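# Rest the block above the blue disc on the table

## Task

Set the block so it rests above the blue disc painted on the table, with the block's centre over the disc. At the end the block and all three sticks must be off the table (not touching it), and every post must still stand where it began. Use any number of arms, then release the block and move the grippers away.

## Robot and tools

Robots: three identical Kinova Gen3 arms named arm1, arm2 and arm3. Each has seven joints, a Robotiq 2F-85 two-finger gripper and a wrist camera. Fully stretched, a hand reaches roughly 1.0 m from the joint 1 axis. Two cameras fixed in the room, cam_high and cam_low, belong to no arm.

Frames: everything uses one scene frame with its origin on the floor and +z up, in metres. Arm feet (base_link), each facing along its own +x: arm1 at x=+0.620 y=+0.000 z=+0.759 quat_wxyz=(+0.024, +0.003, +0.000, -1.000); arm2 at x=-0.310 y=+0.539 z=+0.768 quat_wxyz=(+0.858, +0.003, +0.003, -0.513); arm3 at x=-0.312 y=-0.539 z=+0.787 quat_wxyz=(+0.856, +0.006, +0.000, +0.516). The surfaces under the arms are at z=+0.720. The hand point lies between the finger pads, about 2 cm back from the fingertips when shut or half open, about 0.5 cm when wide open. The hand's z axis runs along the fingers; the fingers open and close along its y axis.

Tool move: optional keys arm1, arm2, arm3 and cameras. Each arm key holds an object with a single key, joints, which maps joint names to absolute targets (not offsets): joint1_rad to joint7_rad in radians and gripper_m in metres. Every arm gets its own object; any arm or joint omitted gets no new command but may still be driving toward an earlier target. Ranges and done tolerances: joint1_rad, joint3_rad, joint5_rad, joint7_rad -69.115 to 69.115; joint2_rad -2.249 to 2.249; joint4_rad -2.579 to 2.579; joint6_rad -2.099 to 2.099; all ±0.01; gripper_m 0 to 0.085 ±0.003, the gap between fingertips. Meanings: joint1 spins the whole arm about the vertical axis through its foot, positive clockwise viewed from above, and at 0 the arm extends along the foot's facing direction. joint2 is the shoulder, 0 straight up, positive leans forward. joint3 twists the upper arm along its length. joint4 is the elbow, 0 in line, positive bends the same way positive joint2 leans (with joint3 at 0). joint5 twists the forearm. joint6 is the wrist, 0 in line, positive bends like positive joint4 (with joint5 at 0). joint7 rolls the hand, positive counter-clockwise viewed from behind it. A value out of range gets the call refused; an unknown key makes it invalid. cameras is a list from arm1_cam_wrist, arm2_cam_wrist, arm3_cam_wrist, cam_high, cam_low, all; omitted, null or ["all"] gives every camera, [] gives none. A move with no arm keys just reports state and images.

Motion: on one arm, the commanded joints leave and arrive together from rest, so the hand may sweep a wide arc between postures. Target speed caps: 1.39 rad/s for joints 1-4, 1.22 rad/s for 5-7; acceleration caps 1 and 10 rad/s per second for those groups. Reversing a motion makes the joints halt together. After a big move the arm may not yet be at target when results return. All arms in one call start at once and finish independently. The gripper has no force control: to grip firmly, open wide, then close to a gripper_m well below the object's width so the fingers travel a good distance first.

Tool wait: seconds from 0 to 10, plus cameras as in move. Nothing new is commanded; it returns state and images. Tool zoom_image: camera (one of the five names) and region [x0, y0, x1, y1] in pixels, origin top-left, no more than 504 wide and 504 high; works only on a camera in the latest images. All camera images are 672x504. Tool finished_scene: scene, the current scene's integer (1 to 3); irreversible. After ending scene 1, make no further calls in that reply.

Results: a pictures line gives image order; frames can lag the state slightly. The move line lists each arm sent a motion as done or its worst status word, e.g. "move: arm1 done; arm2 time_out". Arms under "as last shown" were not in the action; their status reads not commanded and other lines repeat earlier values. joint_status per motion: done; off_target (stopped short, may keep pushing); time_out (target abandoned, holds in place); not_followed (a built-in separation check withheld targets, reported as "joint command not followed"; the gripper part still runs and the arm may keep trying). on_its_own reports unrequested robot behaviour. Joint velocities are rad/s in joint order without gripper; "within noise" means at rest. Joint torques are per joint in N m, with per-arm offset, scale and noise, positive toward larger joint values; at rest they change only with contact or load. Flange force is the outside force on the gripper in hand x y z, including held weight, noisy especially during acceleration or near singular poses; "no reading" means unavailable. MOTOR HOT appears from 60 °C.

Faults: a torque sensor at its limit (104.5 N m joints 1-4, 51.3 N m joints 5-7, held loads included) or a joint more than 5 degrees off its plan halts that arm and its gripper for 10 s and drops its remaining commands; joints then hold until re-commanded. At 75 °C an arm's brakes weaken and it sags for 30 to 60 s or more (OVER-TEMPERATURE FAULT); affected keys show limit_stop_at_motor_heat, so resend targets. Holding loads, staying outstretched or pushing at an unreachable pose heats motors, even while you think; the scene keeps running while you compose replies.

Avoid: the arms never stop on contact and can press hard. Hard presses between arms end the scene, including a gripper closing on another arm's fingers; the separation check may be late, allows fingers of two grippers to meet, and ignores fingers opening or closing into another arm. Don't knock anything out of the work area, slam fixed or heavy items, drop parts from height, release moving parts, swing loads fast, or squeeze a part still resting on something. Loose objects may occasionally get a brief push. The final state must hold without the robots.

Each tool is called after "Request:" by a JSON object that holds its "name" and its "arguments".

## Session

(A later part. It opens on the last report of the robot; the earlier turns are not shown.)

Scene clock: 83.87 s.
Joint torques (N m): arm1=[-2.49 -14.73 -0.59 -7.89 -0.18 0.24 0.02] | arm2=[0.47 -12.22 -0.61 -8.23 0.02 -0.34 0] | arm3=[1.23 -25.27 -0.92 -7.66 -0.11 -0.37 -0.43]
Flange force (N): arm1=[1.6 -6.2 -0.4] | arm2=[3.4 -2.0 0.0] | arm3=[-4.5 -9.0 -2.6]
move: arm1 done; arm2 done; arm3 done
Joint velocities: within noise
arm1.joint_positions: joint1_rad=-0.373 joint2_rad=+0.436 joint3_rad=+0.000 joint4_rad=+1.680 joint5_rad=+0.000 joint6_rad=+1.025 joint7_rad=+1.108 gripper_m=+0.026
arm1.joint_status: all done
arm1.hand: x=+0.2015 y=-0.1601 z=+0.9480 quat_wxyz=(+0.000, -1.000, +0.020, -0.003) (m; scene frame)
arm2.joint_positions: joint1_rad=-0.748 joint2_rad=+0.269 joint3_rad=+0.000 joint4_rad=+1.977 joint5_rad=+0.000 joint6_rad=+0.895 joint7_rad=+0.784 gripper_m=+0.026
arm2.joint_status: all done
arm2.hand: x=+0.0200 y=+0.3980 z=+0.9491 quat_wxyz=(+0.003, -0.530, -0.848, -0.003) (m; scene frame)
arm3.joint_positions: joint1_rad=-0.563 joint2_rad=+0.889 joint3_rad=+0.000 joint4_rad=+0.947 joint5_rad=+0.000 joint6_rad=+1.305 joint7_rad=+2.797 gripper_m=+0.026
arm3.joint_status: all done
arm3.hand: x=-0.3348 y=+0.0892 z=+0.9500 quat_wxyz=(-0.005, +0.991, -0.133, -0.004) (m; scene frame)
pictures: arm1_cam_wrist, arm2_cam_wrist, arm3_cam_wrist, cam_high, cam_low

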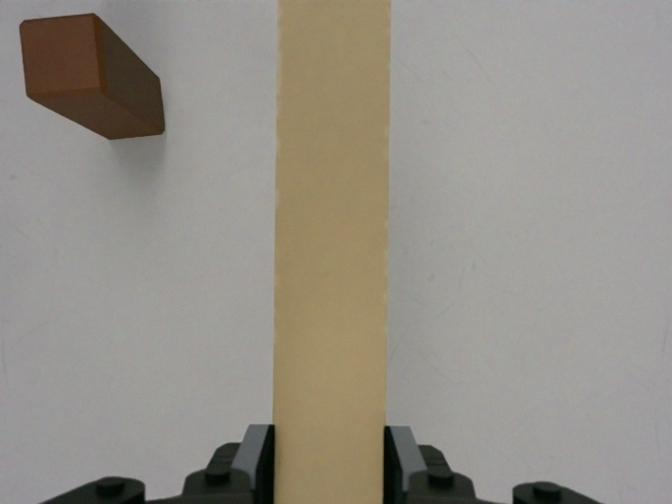

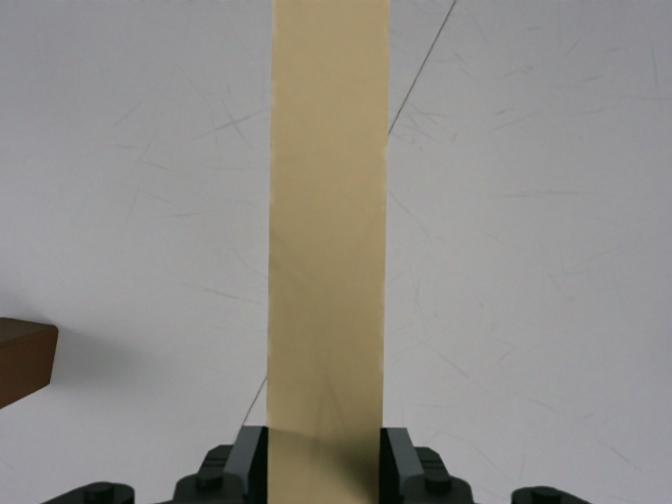

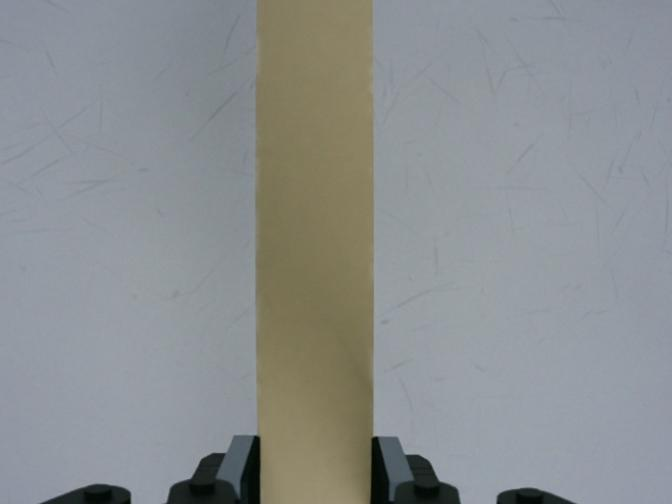

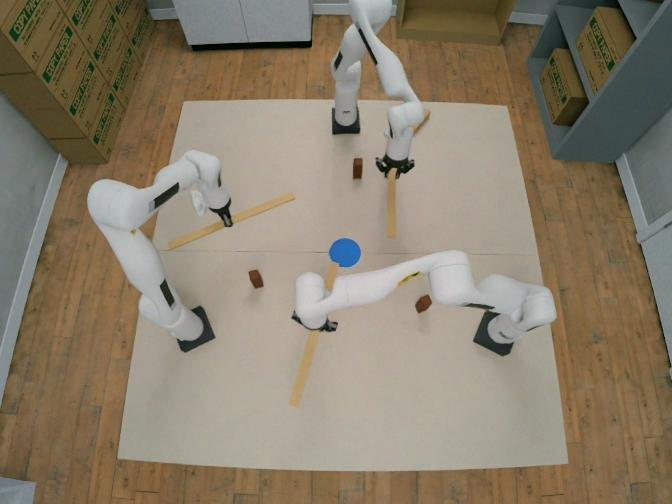

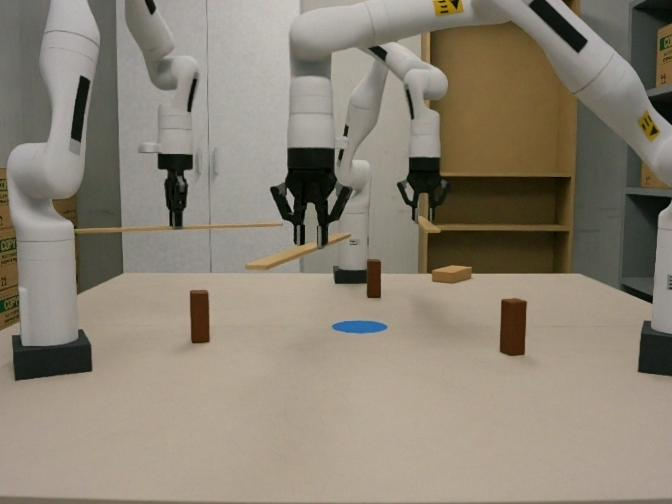

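Request:
{"name": "zoom_image", "arguments": {"camera": "cam_low", "region": [60, 170, 480, 380]}}

Scaled by 1.200 from the camera's 672x504 image, which has a finer 960x720 frame.

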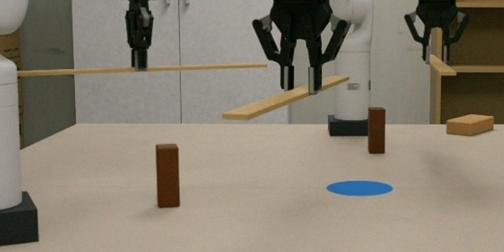

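Request:
{"name": "move", "arguments": {"arm3": {"joints":{"joint1_rad":-0.1349,"joint2_rad":0.2538,"joint4_rad":2.1922,"joint6_rad":0.4326,"joint7_rad":1.3625}}, "cameras": []}}

Request:
{"name": "move", "arguments": {"arm2": {"joints":{"joint1_rad":-0.2014,"joint2_rad":0.2071,"joint4_rad":2.1653,"joint6_rad":0.4942,"joint7_rad":1.3613}}, "cameras": []}}

Request:
{"name": "move", "arguments": {"arm1": {"joints":{"joint1_rad":-0.1161,"joint2_rad":0.2129,"joint4_rad":2.0915,"joint6_rad":0.5662,"joint7_rad":1.365}}, "cameras": ["cam_high","cam_low","arm1_cam_wrist","arm2_cam_wrist","arm3_cam_wrist"]}}

Scene clock: 88.57 s.
Joint torques (N m): arm1=[-2.51 -14.7 -0.6 -7.9 -0.14 0.24 0.02] | arm2=[0.44 -12.27 -0.6 -8.24 0.01 -0.36 0] | arm3=[1.28 -11.92 -1.22 -5.44 -0.12 -1.15 -0.44]
Flange force (N): arm1=[1.6 -6.3 -0.5] | arm2=[3.3 -2.0 0.0] | arm3=[-4.0 5.2 -1.7]
move: arm3 done
Joint velocities: within noise
arm1, arm2: as last shown
arm3.joint_positions: joint1_rad=-0.135 joint2_rad=+0.254 joint3_rad=+0.000 joint4_rad=+2.192 joint5_rad=+0.000 joint6_rad=+0.433 joint7_rad=+1.363 gripper_m=+0.026
arm3.joint_status: all done
arm3.hand: x=-0.1544 y=-0.1848 z=+0.9397 quat_wxyz=(-0.099, +0.480, -0.867, -0.092) (m; scene frame)
pictures: none
No camera images: "cameras" was empty.

Scene clock: 90.33 s.
Joint torques (N m): arm1=[-2.48 -14.73 -0.57 -7.89 -0.22 0.26 0.03] | arm2=[0.49 -11.06 -0.59 -8.31 0.03 -1.14 -0.01] | arm3=[1.28 -11.92 -1.18 -5.44 -0.15 -1.16 -0.41]
Flange force (N): arm1=[1.6 -6.2 -0.4] | arm2=[4.0 1.3 -1.2] | arm3=[-4.0 5.3 -1.8]
move: arm2 done
Joint velocities: within noise
arm1, arm3: as last shown
arm2.joint_positions: joint1_rad=-0.201 joint2_rad=+0.207 joint3_rad=+0.000 joint4_rad=+2.165 joint5_rad=+0.000 joint6_rad=+0.494 joint7_rad=+1.361 gripper_m=+0.026
arm2.joint_status: all done
arm2.hand: x=-0.0795 y=+0.2219 z=+0.9362 quat_wxyz=(-0.127, -0.512, -0.849, +0.041) (m; scene frame)
pictures: none
No camera images: "cameras" was empty.

Scene clock: 91.93 s.
Joint torques (N m): arm1=[-2.48 -10.16 -0.64 -7.68 -0.18 -0.61 0.04] | arm2=[0.46 -11.08 -0.64 -8.27 0.07 -1.14 -0.01] | arm3=[1.31 -11.94 -1.21 -5.45 -0.14 -1.16 -0.41]
Flange force (N): arm1=[2.1 -7.4 -2.6] | arm2=[3.8 1.2 -1.2] | arm3=[-4.0 5.4 -1.7]
move: arm1 done
Joint velocities: within noise
arm1.joint_positions: joint1_rad=-0.116 joint2_rad=+0.213 joint3_rad=+0.000 joint4_rad=+2.092 joint5_rad=+0.000 joint6_rad=+0.566 joint7_rad=+1.365 gripper_m=+0.026
arm1.joint_status: all done
arm1.hand: x=+0.2147 y=-0.0419 z=+0.9421 quat_wxyz=(-0.025, -0.991, +0.020, +0.130) (m; scene frame)
arm2, arm3: as last shown
pictures: arm1_cam_wrist, arm2_cam_wrist, arm3_cam_wrist, cam_high, cam_low

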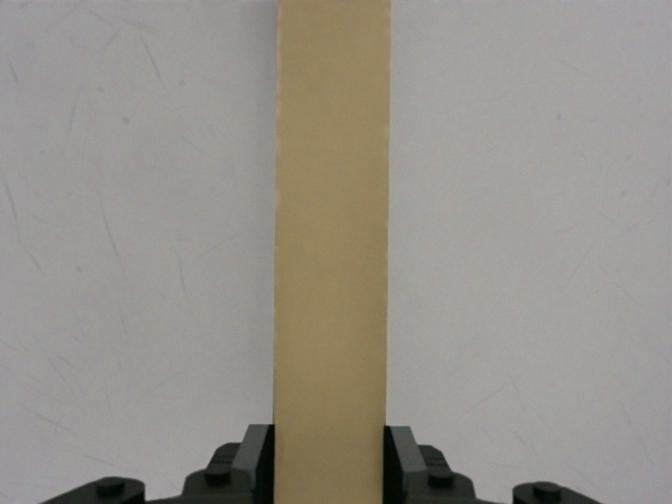

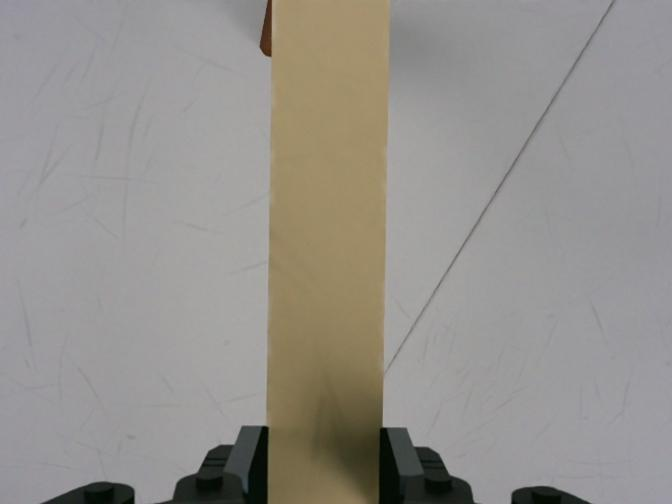

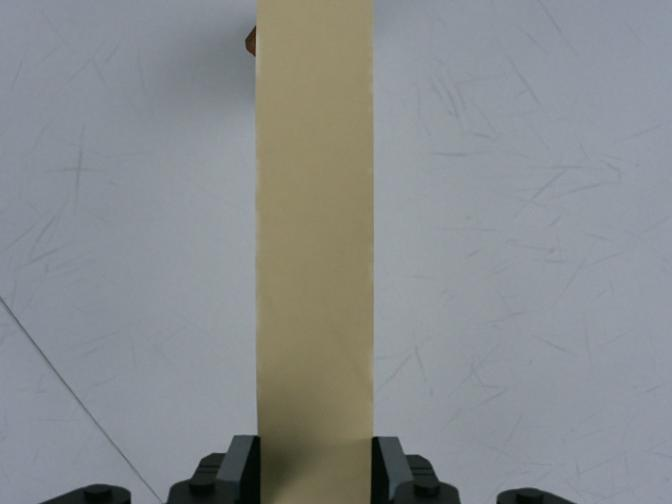

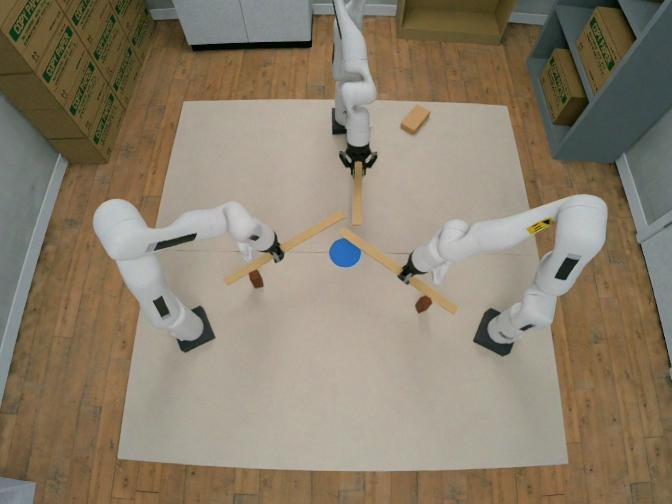

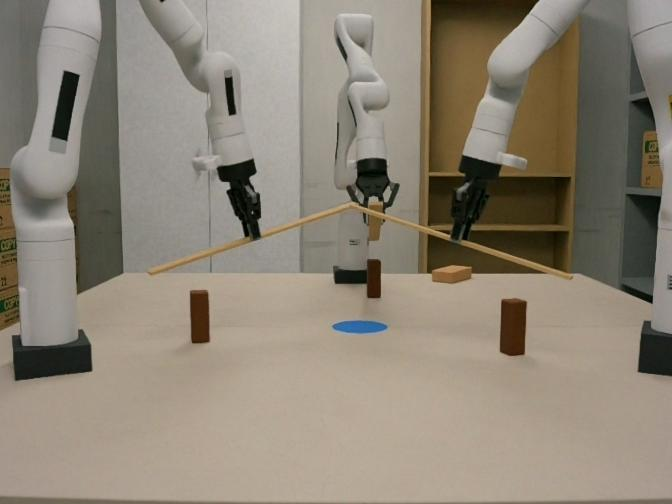

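Request:
{"name": "move", "arguments": {"arm1": {"joints":{"joint1_rad":-0.1161,"joint2_rad":0.3162,"joint4_rad":2.1699,"joint6_rad":0.3845,"joint7_rad":1.365}}, "cameras": []}}

Request:
{"name": "move", "arguments": {"arm2": {"joints":{"joint1_rad":-0.162,"joint2_rad":0.4201,"joint4_rad":1.9472,"joint6_rad":0.4993,"joint7_rad":1.4007}}, "cameras": ["cam_low","cam_high"]}}

Scene clock: 93.10 s.
Joint torques (N m): arm1=[-2.51 -11.02 -0.64 -6.44 -0.17 -0.63 0.02] | arm2=[0.48 -11.06 -0.6 -8.27 0.07 -1.16 -0.03] | arm3=[1.28 -11.94 -1.2 -5.46 -0.15 -1.15 -0.43]
Flange force (N): arm1=[1.0 -9.0 -3.2] | arm2=[3.8 1.2 -1.3] | arm3=[-3.9 5.2 -1.7]
move: arm1 done
Joint velocities: within noise
arm1.joint_positions: joint1_rad=-0.116 joint2_rad=+0.316 joint3_rad=+0.000 joint4_rad=+2.170 joint5_rad=+0.000 joint6_rad=+0.385 joint7_rad=+1.365 gripper_m=+0.026
arm1.joint_status: all done
arm1.hand: x=+0.2149 y=-0.0419 z=+0.8920 quat_wxyz=(-0.025, -0.991, +0.020, +0.130) (m; scene frame)
arm2, arm3: as last shown
pictures: none
No camera images: "cameras" was empty.

Scene clock: 94.33 s.
Joint torques (N m): arm1=[-2.4 -11.01 -0.59 -6.49 -0.16 -0.64 0] | arm2=[0.5 -15.4 -0.53 -8.33 0.05 -1.14 -0.01] | arm3=[1.25 -11.93 -1.23 -5.45 -0.12 -1.17 -0.41]
Flange force (N): arm1=[1.2 -8.7 -3.2] | arm2=[3.9 1.8 -1.1] | arm3=[-4.0 5.2 -1.8]
move: arm2 done
Joint velocities: within noise
arm1, arm3: as last shown
arm2.joint_positions: joint1_rad=-0.162 joint2_rad=+0.420 joint3_rad=+0.000 joint4_rad=+1.947 joint5_rad=+0.000 joint6_rad=+0.499 joint7_rad=+1.401 gripper_m=+0.026
arm2.joint_status: all done
arm2.hand: x=-0.0396 y=+0.1449 z=+0.9090 quat_wxyz=(-0.125, -0.512, -0.849, +0.047) (m; scene frame)
pictures: cam_high, cam_low

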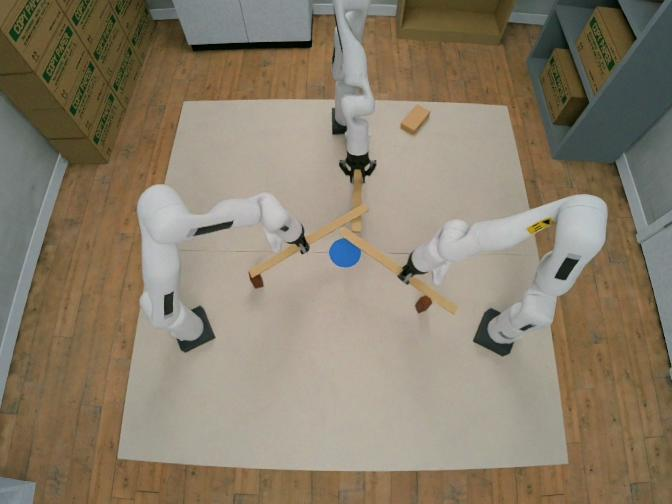

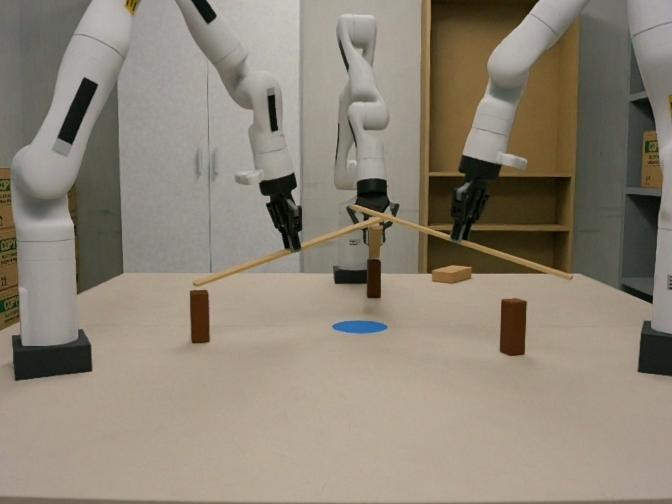

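Request:
{"name": "move", "arguments": {"arm3": {"joints":{"joint1_rad":-0.0948,"joint2_rad":0.4611,"joint4_rad":1.9653,"joint6_rad":0.4522,"joint7_rad":1.4027}}, "cameras": ["cam_low","cam_high","arm1_cam_wrist","arm2_cam_wrist","arm3_cam_wrist"]}}

Scene clock: 95.70 s.
Joint torques (N m): arm1=[-2.51 -11.02 -0.62 -6.45 -0.16 -0.61 0.03] | arm2=[0.51 -15.39 -0.55 -8.32 0.05 -1.13 -0.02] | arm3=[1.21 -16.19 -1.11 -5.56 -0.13 -1.17 -0.42]
Flange force (N): arm1=[1.1 -9.0 -3.1] | arm2=[3.9 1.8 -1.0] | arm3=[-4.8 5.0 -0.6]
move: arm3 done
Joint velocities: within noise
arm1, arm2: as last shown
arm3.joint_positions: joint1_rad=-0.095 joint2_rad=+0.461 joint3_rad=+0.000 joint4_rad=+1.965 joint5_rad=+0.000 joint6_rad=+0.452 joint7_rad=+1.403 gripper_m=+0.026
arm3.joint_status: all done
arm3.hand: x=-0.1075 y=-0.1113 z=+0.9138 quat_wxyz=(-0.102, +0.480, -0.867, -0.088) (m; scene frame)
pictures: arm1_cam_wrist, arm2_cam_wrist, arm3_cam_wrist, cam_high, cam_low

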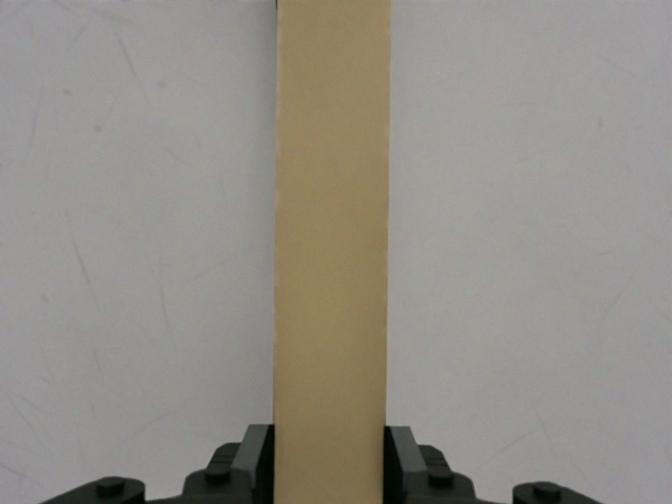

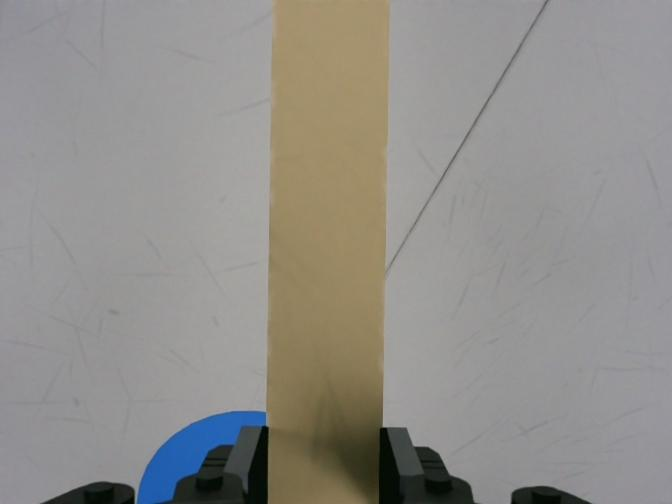

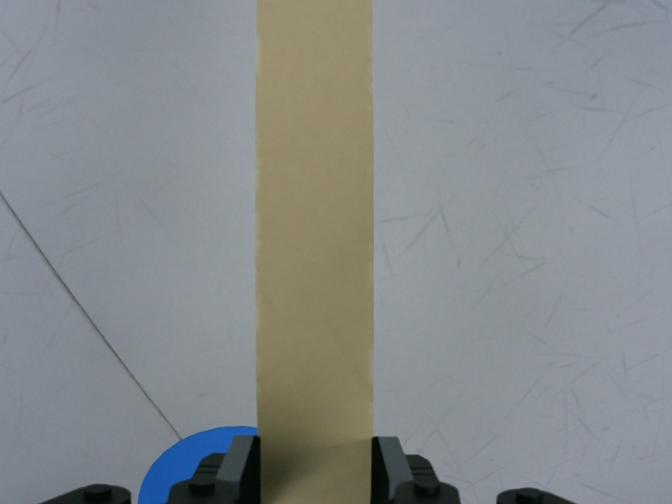

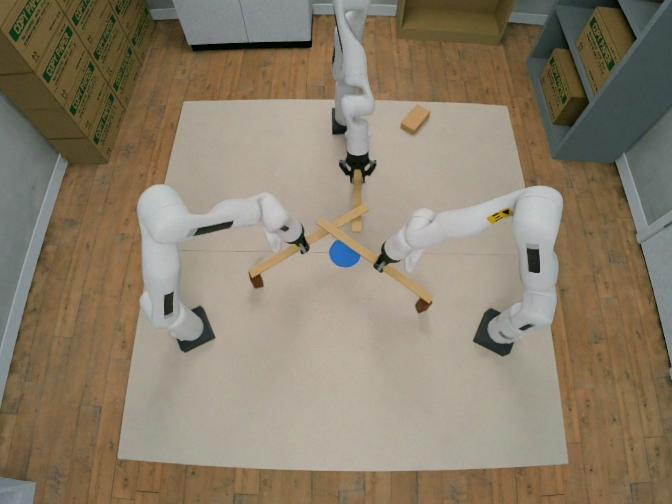

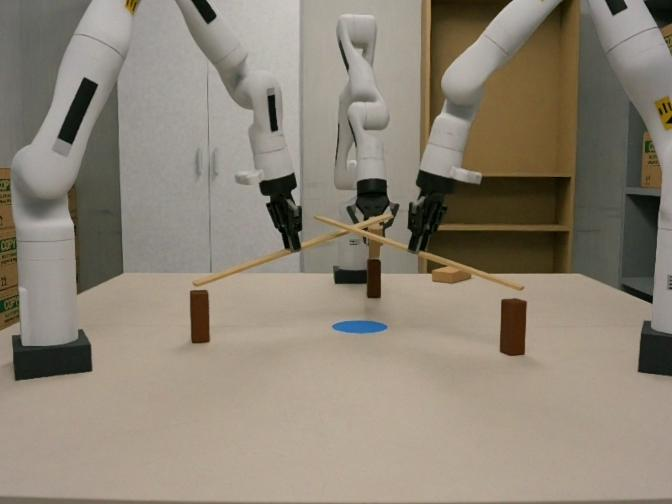

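Request:
{"name": "move", "arguments": {"arm3": {"joints":{"joint2_rad":0.4672,"joint4_rad":1.9687,"joint6_rad":0.4427}}, "cameras": []}}

Request:
{"name": "move", "arguments": {"arm1": {"joints":{"joint1_rad":-0.0862,"joint2_rad":0.3964,"joint4_rad":1.9379,"joint6_rad":0.5363,"joint7_rad":1.3952}}, "cameras": ["cam_low","cam_high","arm1_cam_wrist","arm2_cam_wrist","arm3_cam_wrist"]}}

Request:
{"name": "zoom_image", "arguments": {"camera": "cam_low", "region": [180, 170, 540, 360]}}

Request:
{"name": "zoom_image", "arguments": {"camera": "cam_high", "region": [220, 140, 470, 330]}}

Scene clock: 97.10 s.
Joint torques (N m): arm1=[-2.5 -11.05 -0.58 -6.43 -0.16 -0.6 0.02] | arm2=[0.5 -15.39 -0.5 -8.29 0.05 -1.14 0] | arm3=[1.27 -16.2 -1.14 -5.49 -0.16 -1.15 -0.43]
Flange force (N): arm1=[0.9 -9.0 -3.0] | arm2=[3.7 1.8 -1.1] | arm3=[-4.7 5.3 -0.6]
move: arm3 done
Joint velocities: within noise
arm1, arm2: as last shown
arm3.joint_positions: joint1_rad=-0.095 joint2_rad=+0.467 joint3_rad=+0.000 joint4_rad=+1.969 joint5_rad=+0.000 joint6_rad=+0.443 joint7_rad=+1.403 gripper_m=+0.026
arm3.joint_status: all done
arm3.hand: x=-0.1075 y=-0.1112 z=+0.9107 quat_wxyz=(-0.102, +0.480, -0.867, -0.088) (m; scene frame)
pictures: none
No camera images: "cameras" was empty.

Scene clock: 98.37 s.
Joint torques (N m): arm1=[-2.46 -13.63 -0.6 -7.49 -0.16 -0.6 0.02] | arm2=[0.51 -15.4 -0.51 -8.3 0.07 -1.15 -0.02] | arm3=[1.25 -16.23 -1.14 -5.51 -0.12 -1.17 -0.41]
Flange force (N): arm1=[2.1 -7.0 -2.3] | arm2=[3.8 1.8 -1.1] | arm3=[-4.7 5.3 -0.6]
move: arm1 done
Joint velocities: within noise
arm1.joint_positions: joint1_rad=-0.086 joint2_rad=+0.396 joint3_rad=+0.000 joint4_rad=+1.938 joint5_rad=+0.000 joint6_rad=+0.536 joint7_rad=+1.395 gripper_m=+0.026
arm1.joint_status: all done
arm1.hand: x=+0.1473 y=-0.0389 z=+0.9117 quat_wxyz=(-0.021, -0.991, +0.020, +0.131) (m; scene frame)
arm2, arm3: as last shown
pictures: arm1_cam_wrist, arm2_cam_wrist, arm3_cam_wrist, cam_high, cam_low

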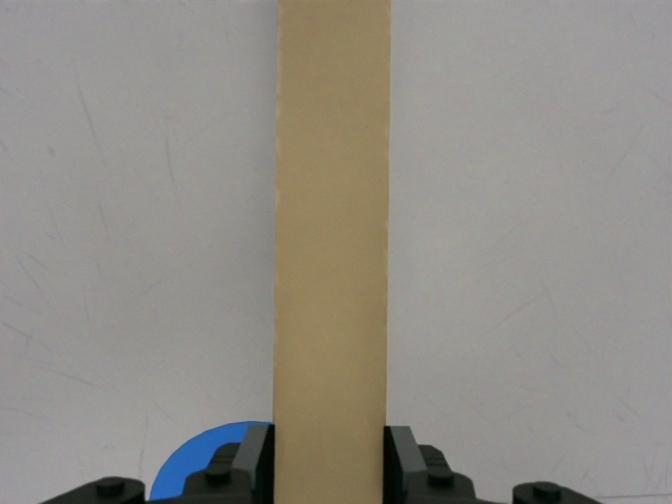

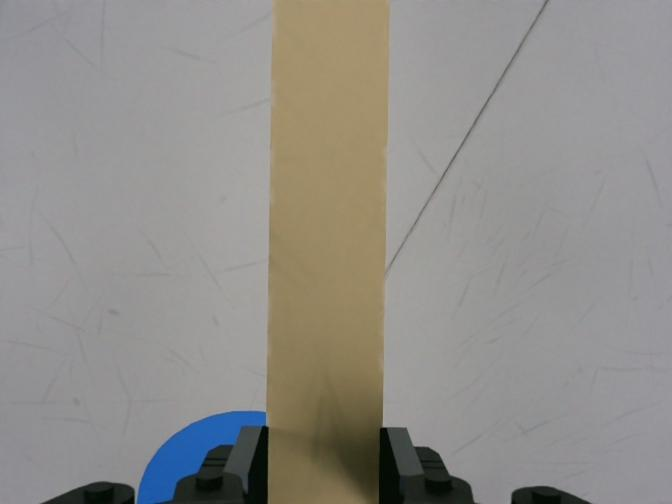

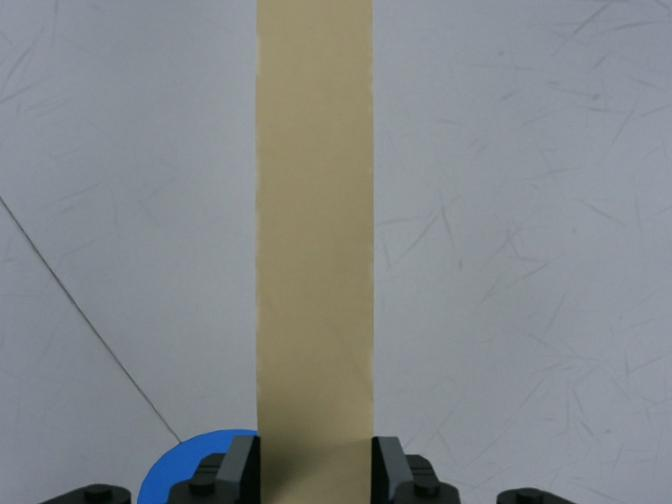

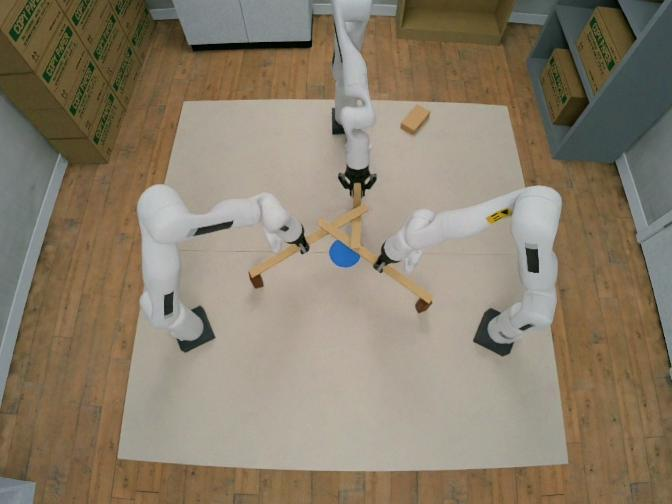

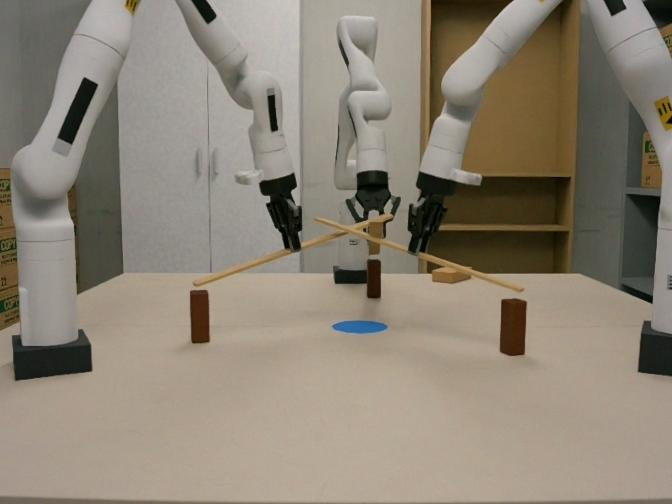

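Scaled by 1.400 from the camera's 672x504 image, which has a finer 960x720 frame.

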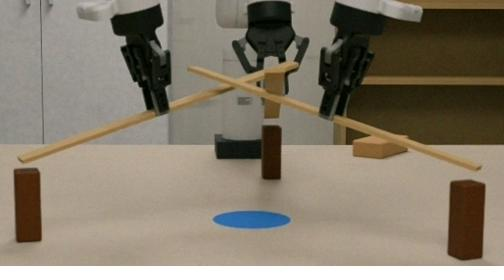

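Scaled by 2.016 from the camera's 672x504 image, which has a finer 960x720 frame.

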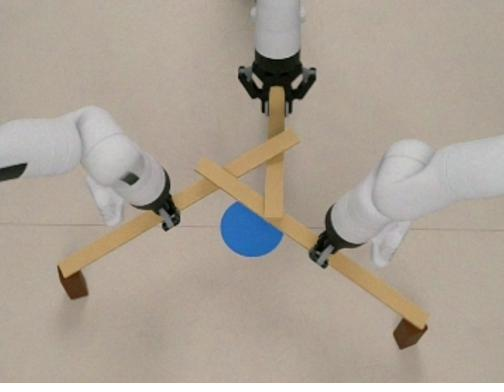

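Request:
{"name": "move", "arguments": {"arm1": {"joints":{"joint1_rad":-0.0813,"joint2_rad":0.4794,"joint4_rad":1.8332,"joint6_rad":0.6340,"joint7_rad":1.400}}, "arm2": {"joints":{"joint1_rad":-0.1620,"joint2_rad":0.4849,"joint4_rad":1.8662,"joint6_rad":0.5950,"joint7_rad":1.4007}}, "arm3": {"joints":{"joint1_rad":-0.0958,"joint2_rad":0.5375,"joint4_rad":1.8789,"joint6_rad":0.5422,"joint7_rad":1.3985}}, "cameras": ["cam_low","cam_high"]}}

Request:
{"name": "zoom_image", "arguments": {"camera": "cam_low", "region": [180, 170, 540, 360]}}

Request:
{"name": "zoom_image", "arguments": {"camera": "cam_high", "region": [220, 140, 470, 330]}}

Scene clock: 101.10 s.
Joint torques (N m): arm1=[-2.48 -15.05 -0.57 -7.4 -0.13 -0.38 0.03] | arm2=[0.47 -16.47 -0.49 -8.21 0.06 -0.92 -0.02] | arm3=[1.18 -17.42 -1.14 -5.38 -0.15 -0.91 -0.41]
Flange force (N): arm1=[2.4 -6.2 -2.0] | arm2=[3.9 1.2 -0.9] | arm3=[-5.1 4.1 -0.7]
move: arm1 done; arm2 done; arm3 done
Joint velocities: within noise
arm1.joint_positions: joint1_rad=-0.081 joint2_rad=+0.479 joint3_rad=+0.000 joint4_rad=+1.833 joint5_rad=+0.000 joint6_rad=+0.634 joint7_rad=+1.400 gripper_m=+0.026
arm1.joint_status: all done
arm1.hand: x=+0.1340 y=-0.0383 z=+0.8963 quat_wxyz=(-0.014, -0.995, +0.020, +0.094) (m; scene frame)
arm2.joint_positions: joint1_rad=-0.162 joint2_rad=+0.485 joint3_rad=+0.000 joint4_rad=+1.866 joint5_rad=+0.000 joint6_rad=+0.595 joint7_rad=+1.401 gripper_m=+0.026
arm2.joint_status: all done
arm2.hand: x=-0.0371 y=+0.1418 z=+0.8949 quat_wxyz=(-0.088, -0.514, -0.852, +0.032) (m; scene frame)
arm3.joint_positions: joint1_rad=-0.096 joint2_rad=+0.537 joint3_rad=+0.000 joint4_rad=+1.879 joint5_rad=+0.000 joint6_rad=+0.542 joint7_rad=+1.398 gripper_m=+0.026
arm3.joint_status: all done
arm3.hand: x=-0.1057 y=-0.1051 z=+0.8950 quat_wxyz=(-0.071, +0.481, -0.872, -0.064) (m; scene frame)
pictures: cam_high, cam_low

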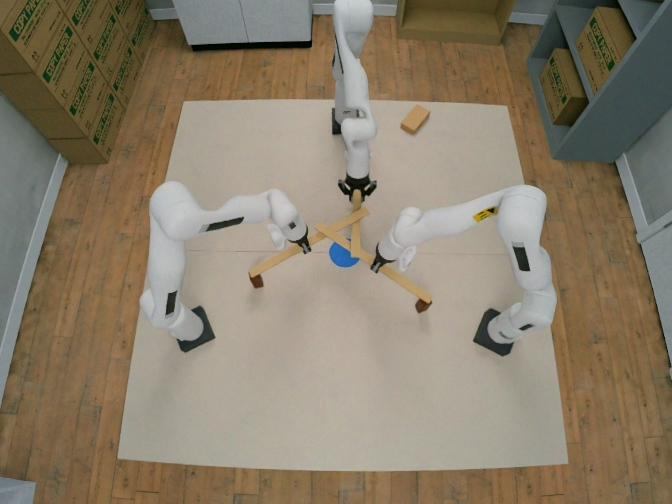

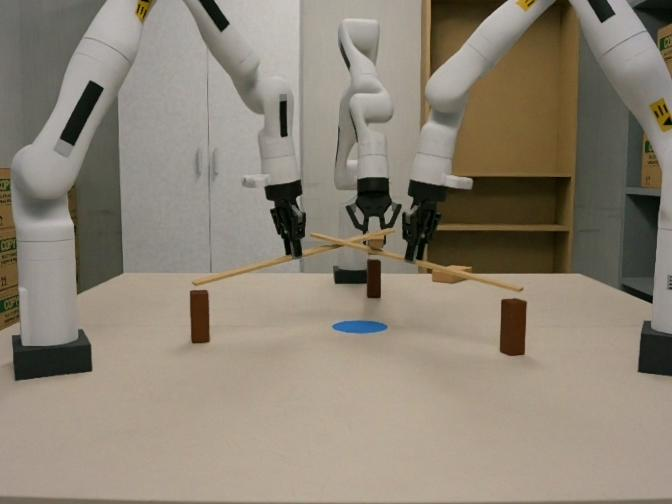

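Scaled by 1.400 from the camera's 672x504 image, which has a finer 960x720 frame.

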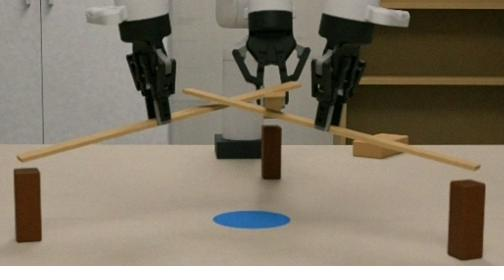

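Scaled by 2.016 from the camera's 672x504 image, which has a finer 960x720 frame.

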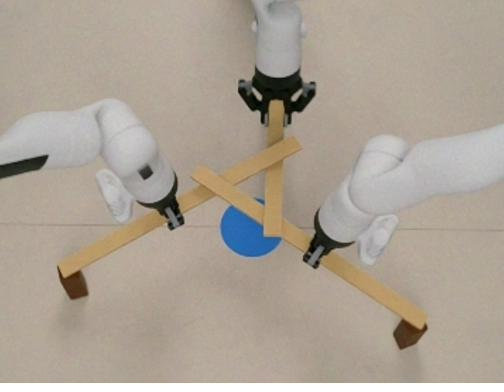

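Request:
{"name": "move", "arguments": {"arm1": {"joints":{"joint1_rad":-0.0799,"joint2_rad":0.5549,"joint4_rad":1.7593,"joint6_rad":0.7086,"joint7_rad":1.4015}}, "arm2": {"joints":{"joint1_rad":-0.1607,"joint2_rad":0.5593,"joint4_rad":1.7912,"joint6_rad":0.6718,"joint7_rad":1.402}}, "arm3": {"joints":{"joint1_rad":-0.0946,"joint2_rad":0.6114,"joint4_rad":1.8,"joint6_rad":0.6234,"joint7_rad":1.3999}}, "cameras": ["cam_low","cam_high"]}}

Request:
{"name": "zoom_image", "arguments": {"camera": "cam_low", "region": [180, 170, 540, 360]}}

Request:
{"name": "zoom_image", "arguments": {"camera": "cam_high", "region": [220, 140, 470, 330]}}

Scene clock: 102.47 s.
Joint torques (N m): arm1=[-2.49 -16.2 -0.59 -7.16 -0.16 -0.1 0.03] | arm2=[0.61 -17.89 -0.31 -8.13 0.1 -0.76 -0.03] | arm3=[1.24 -18.27 -1.1 -5.13 -0.16 -0.63 -0.39]
Flange force (N): arm1=[2.6 -5.8 -1.5] | arm2=[4.0 1.2 -0.2] | arm3=[-5.1 3.7 -1.2]
move: arm1 done; arm2 done; arm3 done
Joint velocities: within noise
arm1.joint_positions: joint1_rad=-0.080 joint2_rad=+0.555 joint3_rad=+0.000 joint4_rad=+1.759 joint5_rad=+0.000 joint6_rad=+0.709 joint7_rad=+1.401 gripper_m=+0.026
arm1.joint_status: all done
arm1.hand: x=+0.1302 y=-0.0381 z=+0.8766 quat_wxyz=(-0.009, -0.998, +0.020, +0.056) (m; scene frame)
arm2.joint_positions: joint1_rad=-0.161 joint2_rad=+0.559 joint3_rad=+0.000 joint4_rad=+1.791 joint5_rad=+0.000 joint6_rad=+0.672 joint7_rad=+1.402 gripper_m=+0.026
arm2.joint_status: all done
arm2.hand: x=-0.0353 y=+0.1386 z=+0.8757 quat_wxyz=(-0.053, -0.516, -0.855, +0.018) (m; scene frame)
arm3.joint_positions: joint1_rad=-0.095 joint2_rad=+0.611 joint3_rad=+0.000 joint4_rad=+1.800 joint5_rad=+0.000 joint6_rad=+0.623 joint7_rad=+1.400 gripper_m=+0.026
arm3.joint_status: all done
arm3.hand: x=-0.1039 y=-0.1016 z=+0.8758 quat_wxyz=(-0.042, +0.482, -0.874, -0.040) (m; scene frame)
pictures: cam_high, cam_low

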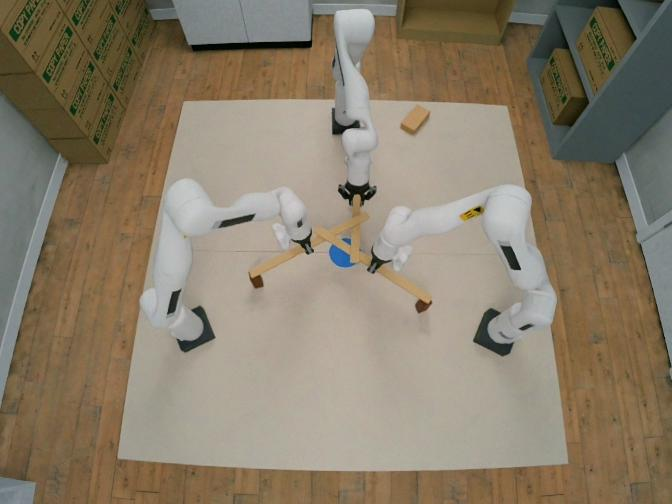

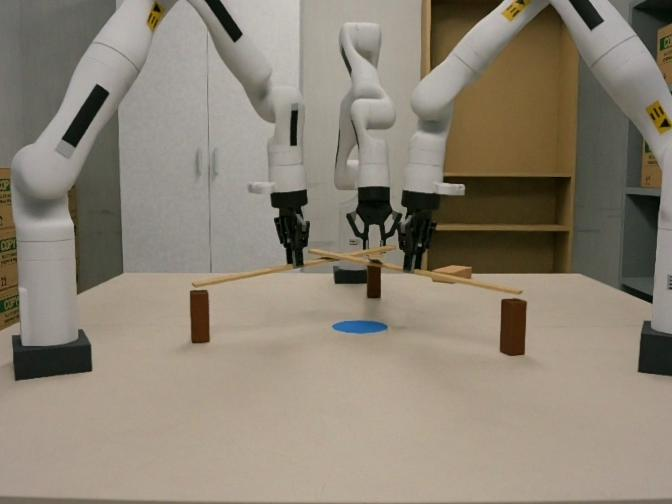

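Scaled by 1.400 from the camera's 672x504 image, which has a finer 960x720 frame.

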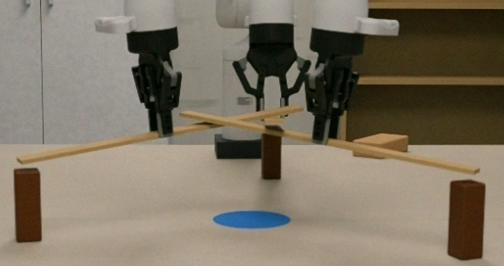

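Scaled by 2.016 from the camera's 672x504 image, which has a finer 960x720 frame.

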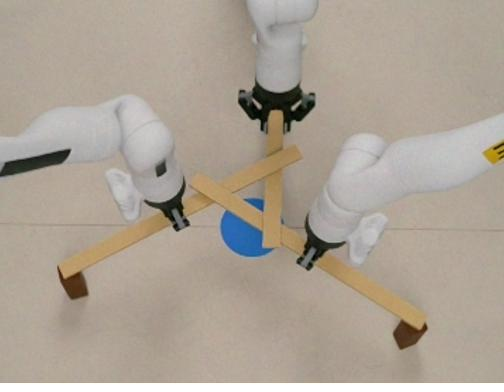

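Request:
{"name": "move", "arguments": {"arm1": {"joints":{"joint2_rad":0.5732,"joint4_rad":1.7542,"joint6_rad":0.7056}}, "arm2": {"joints":{"joint2_rad":0.5780,"joint4_rad":1.7858,"joint6_rad":0.6687}}, "arm3": {"joints":{"joint2_rad":0.6305,"joint4_rad":1.7931,"joint6_rad":0.6214}}, "cameras": ["cam_low"]}}

Request:
{"name": "zoom_image", "arguments": {"camera": "cam_low", "region": [180, 220, 360, 350]}}

Request:
{"name": "zoom_image", "arguments": {"camera": "cam_low", "region": [350, 230, 540, 360]}}

Scene clock: 103.63 s.
Joint torques (N m): arm1=[-2.39 -16.51 -0.43 -7.15 -0.13 -0.15 0.04] | arm2=[0.66 -18.11 -0.27 -8.11 0.11 -0.79 -0.03] | arm3=[1.17 -18.28 -1.13 -5 -0.16 -0.6 -0.43]
Flange force (N): arm1=[2.7 -5.5 -1.4] | arm2=[4.2 1.2 -0.2] | arm3=[-4.9 3.4 -1.6]
move: arm1 done; arm2 done; arm3 done
Joint velocities: within noise
arm1.joint_positions: joint1_rad=-0.080 joint2_rad=+0.573 joint3_rad=+0.000 joint4_rad=+1.754 joint5_rad=+0.000 joint6_rad=+0.706 joint7_rad=+1.401 gripper_m=+0.026
arm1.joint_status: all done
arm1.hand: x=+0.1298 y=-0.0381 z=+0.8690 quat_wxyz=(-0.008, -0.998, +0.020, +0.051) (m; scene frame)
arm2.joint_positions: joint1_rad=-0.161 joint2_rad=+0.578 joint3_rad=+0.000 joint4_rad=+1.786 joint5_rad=+0.000 joint6_rad=+0.669 joint7_rad=+1.402 gripper_m=+0.026
arm2.joint_status: all done
arm2.hand: x=-0.0350 y=+0.1382 z=+0.8681 quat_wxyz=(-0.048, -0.516, -0.855, +0.017) (m; scene frame)
arm3.joint_positions: joint1_rad=-0.095 joint2_rad=+0.631 joint3_rad=+0.000 joint4_rad=+1.793 joint5_rad=+0.000 joint6_rad=+0.621 joint7_rad=+1.400 gripper_m=+0.026
arm3.joint_status: all done
arm3.hand: x=-0.1037 y=-0.1010 z=+0.8682 quat_wxyz=(-0.038, +0.483, -0.874, -0.037) (m; scene frame)
pictures: cam_low

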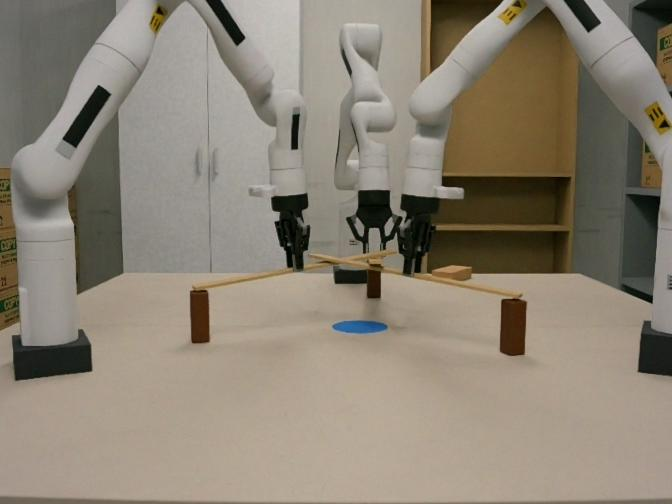

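Scaled by 2.800 from the camera's 672x504 image, which has a finer 960x720 frame.

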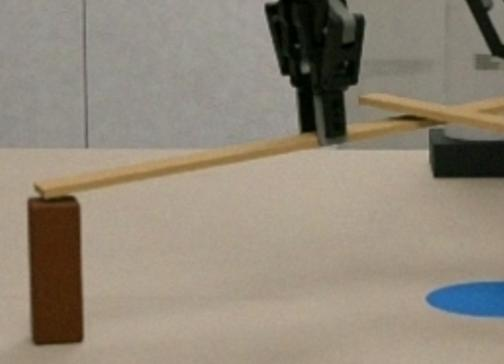

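Scaled by 2.653 from the camera's 672x504 image, which has a finer 960x720 frame.

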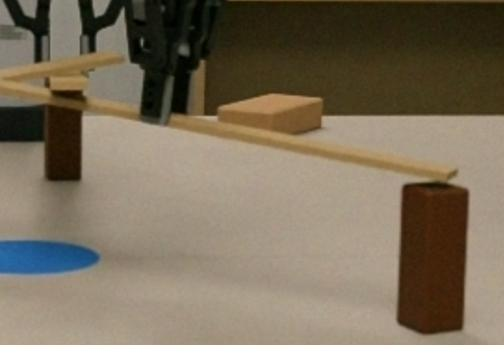

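Request:
{"name": "move", "arguments": {"arm1": {"joints":{"joint2_rad":0.5757,"joint4_rad":1.7558,"joint6_rad":0.7015}}, "arm2": {"joints":{"joint2_rad":0.5806,"joint4_rad":1.7873,"joint6_rad":0.6646}}, "arm3": {"joints":{"joint2_rad":0.6332,"joint4_rad":1.7943,"joint6_rad":0.6175}}, "cameras": ["cam_low"]}}

Request:
{"name": "zoom_image", "arguments": {"camera": "cam_low", "region": [180, 220, 360, 350]}}

Request:
{"name": "zoom_image", "arguments": {"camera": "cam_low", "region": [350, 230, 540, 360]}}

Scene clock: 104.47 s.
Joint torques (N m): arm1=[-2.47 -16.46 -0.51 -7.07 -0.17 -0.1 0.03] | arm2=[0.55 -17.99 -0.43 -7.68 0.07 -0.56 -0.02] | arm3=[1.37 -18.17 -0.93 -4.59 -0.15 -0.39 -0.49]
Flange force (N): arm1=[2.7 -5.8 -1.5] | arm2=[3.4 1.1 -0.2] | arm3=[-5.6 3.8 -1.5]
move: arm1 done; arm2 done; arm3 done
Joint velocities: within noise
arm1.joint_positions: joint1_rad=-0.080 joint2_rad=+0.576 joint3_rad=+0.000 joint4_rad=+1.756 joint5_rad=+0.000 joint6_rad=+0.702 joint7_rad=+1.401 gripper_m=+0.026
arm1.joint_status: all done
arm1.hand: x=+0.1298 y=-0.0381 z=+0.8675 quat_wxyz=(-0.008, -0.998, +0.020, +0.051) (m; scene frame)
arm2.joint_positions: joint1_rad=-0.161 joint2_rad=+0.581 joint3_rad=+0.000 joint4_rad=+1.787 joint5_rad=+0.000 joint6_rad=+0.665 joint7_rad=+1.402 gripper_m=+0.026
arm2.joint_status: all done
arm2.hand: x=-0.0350 y=+0.1383 z=+0.8666 quat_wxyz=(-0.048, -0.516, -0.855, +0.017) (m; scene frame)
arm3.joint_positions: joint1_rad=-0.095 joint2_rad=+0.633 joint3_rad=+0.000 joint4_rad=+1.794 joint5_rad=+0.000 joint6_rad=+0.617 joint7_rad=+1.400 gripper_m=+0.026
arm3.joint_status: all done
arm3.hand: x=-0.1037 y=-0.1010 z=+0.8668 quat_wxyz=(-0.038, +0.483, -0.874, -0.037) (m; scene frame)
pictures: cam_low

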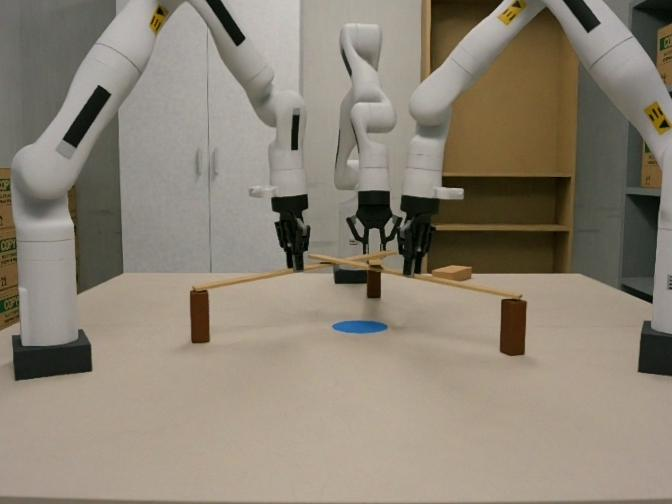

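Scaled by 2.800 from the camera's 672x504 image, which has a finer 960x720 frame.

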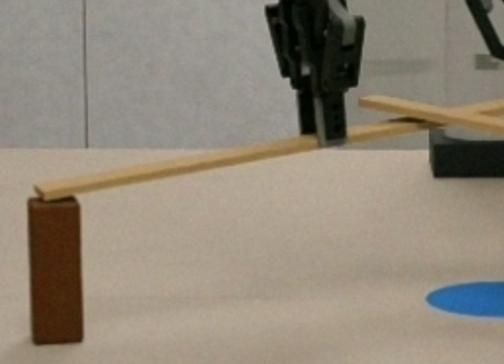

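Scaled by 2.653 from the camera's 672x504 image, which has a finer 960x720 frame.

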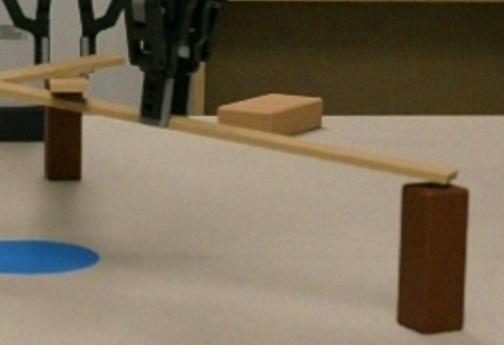

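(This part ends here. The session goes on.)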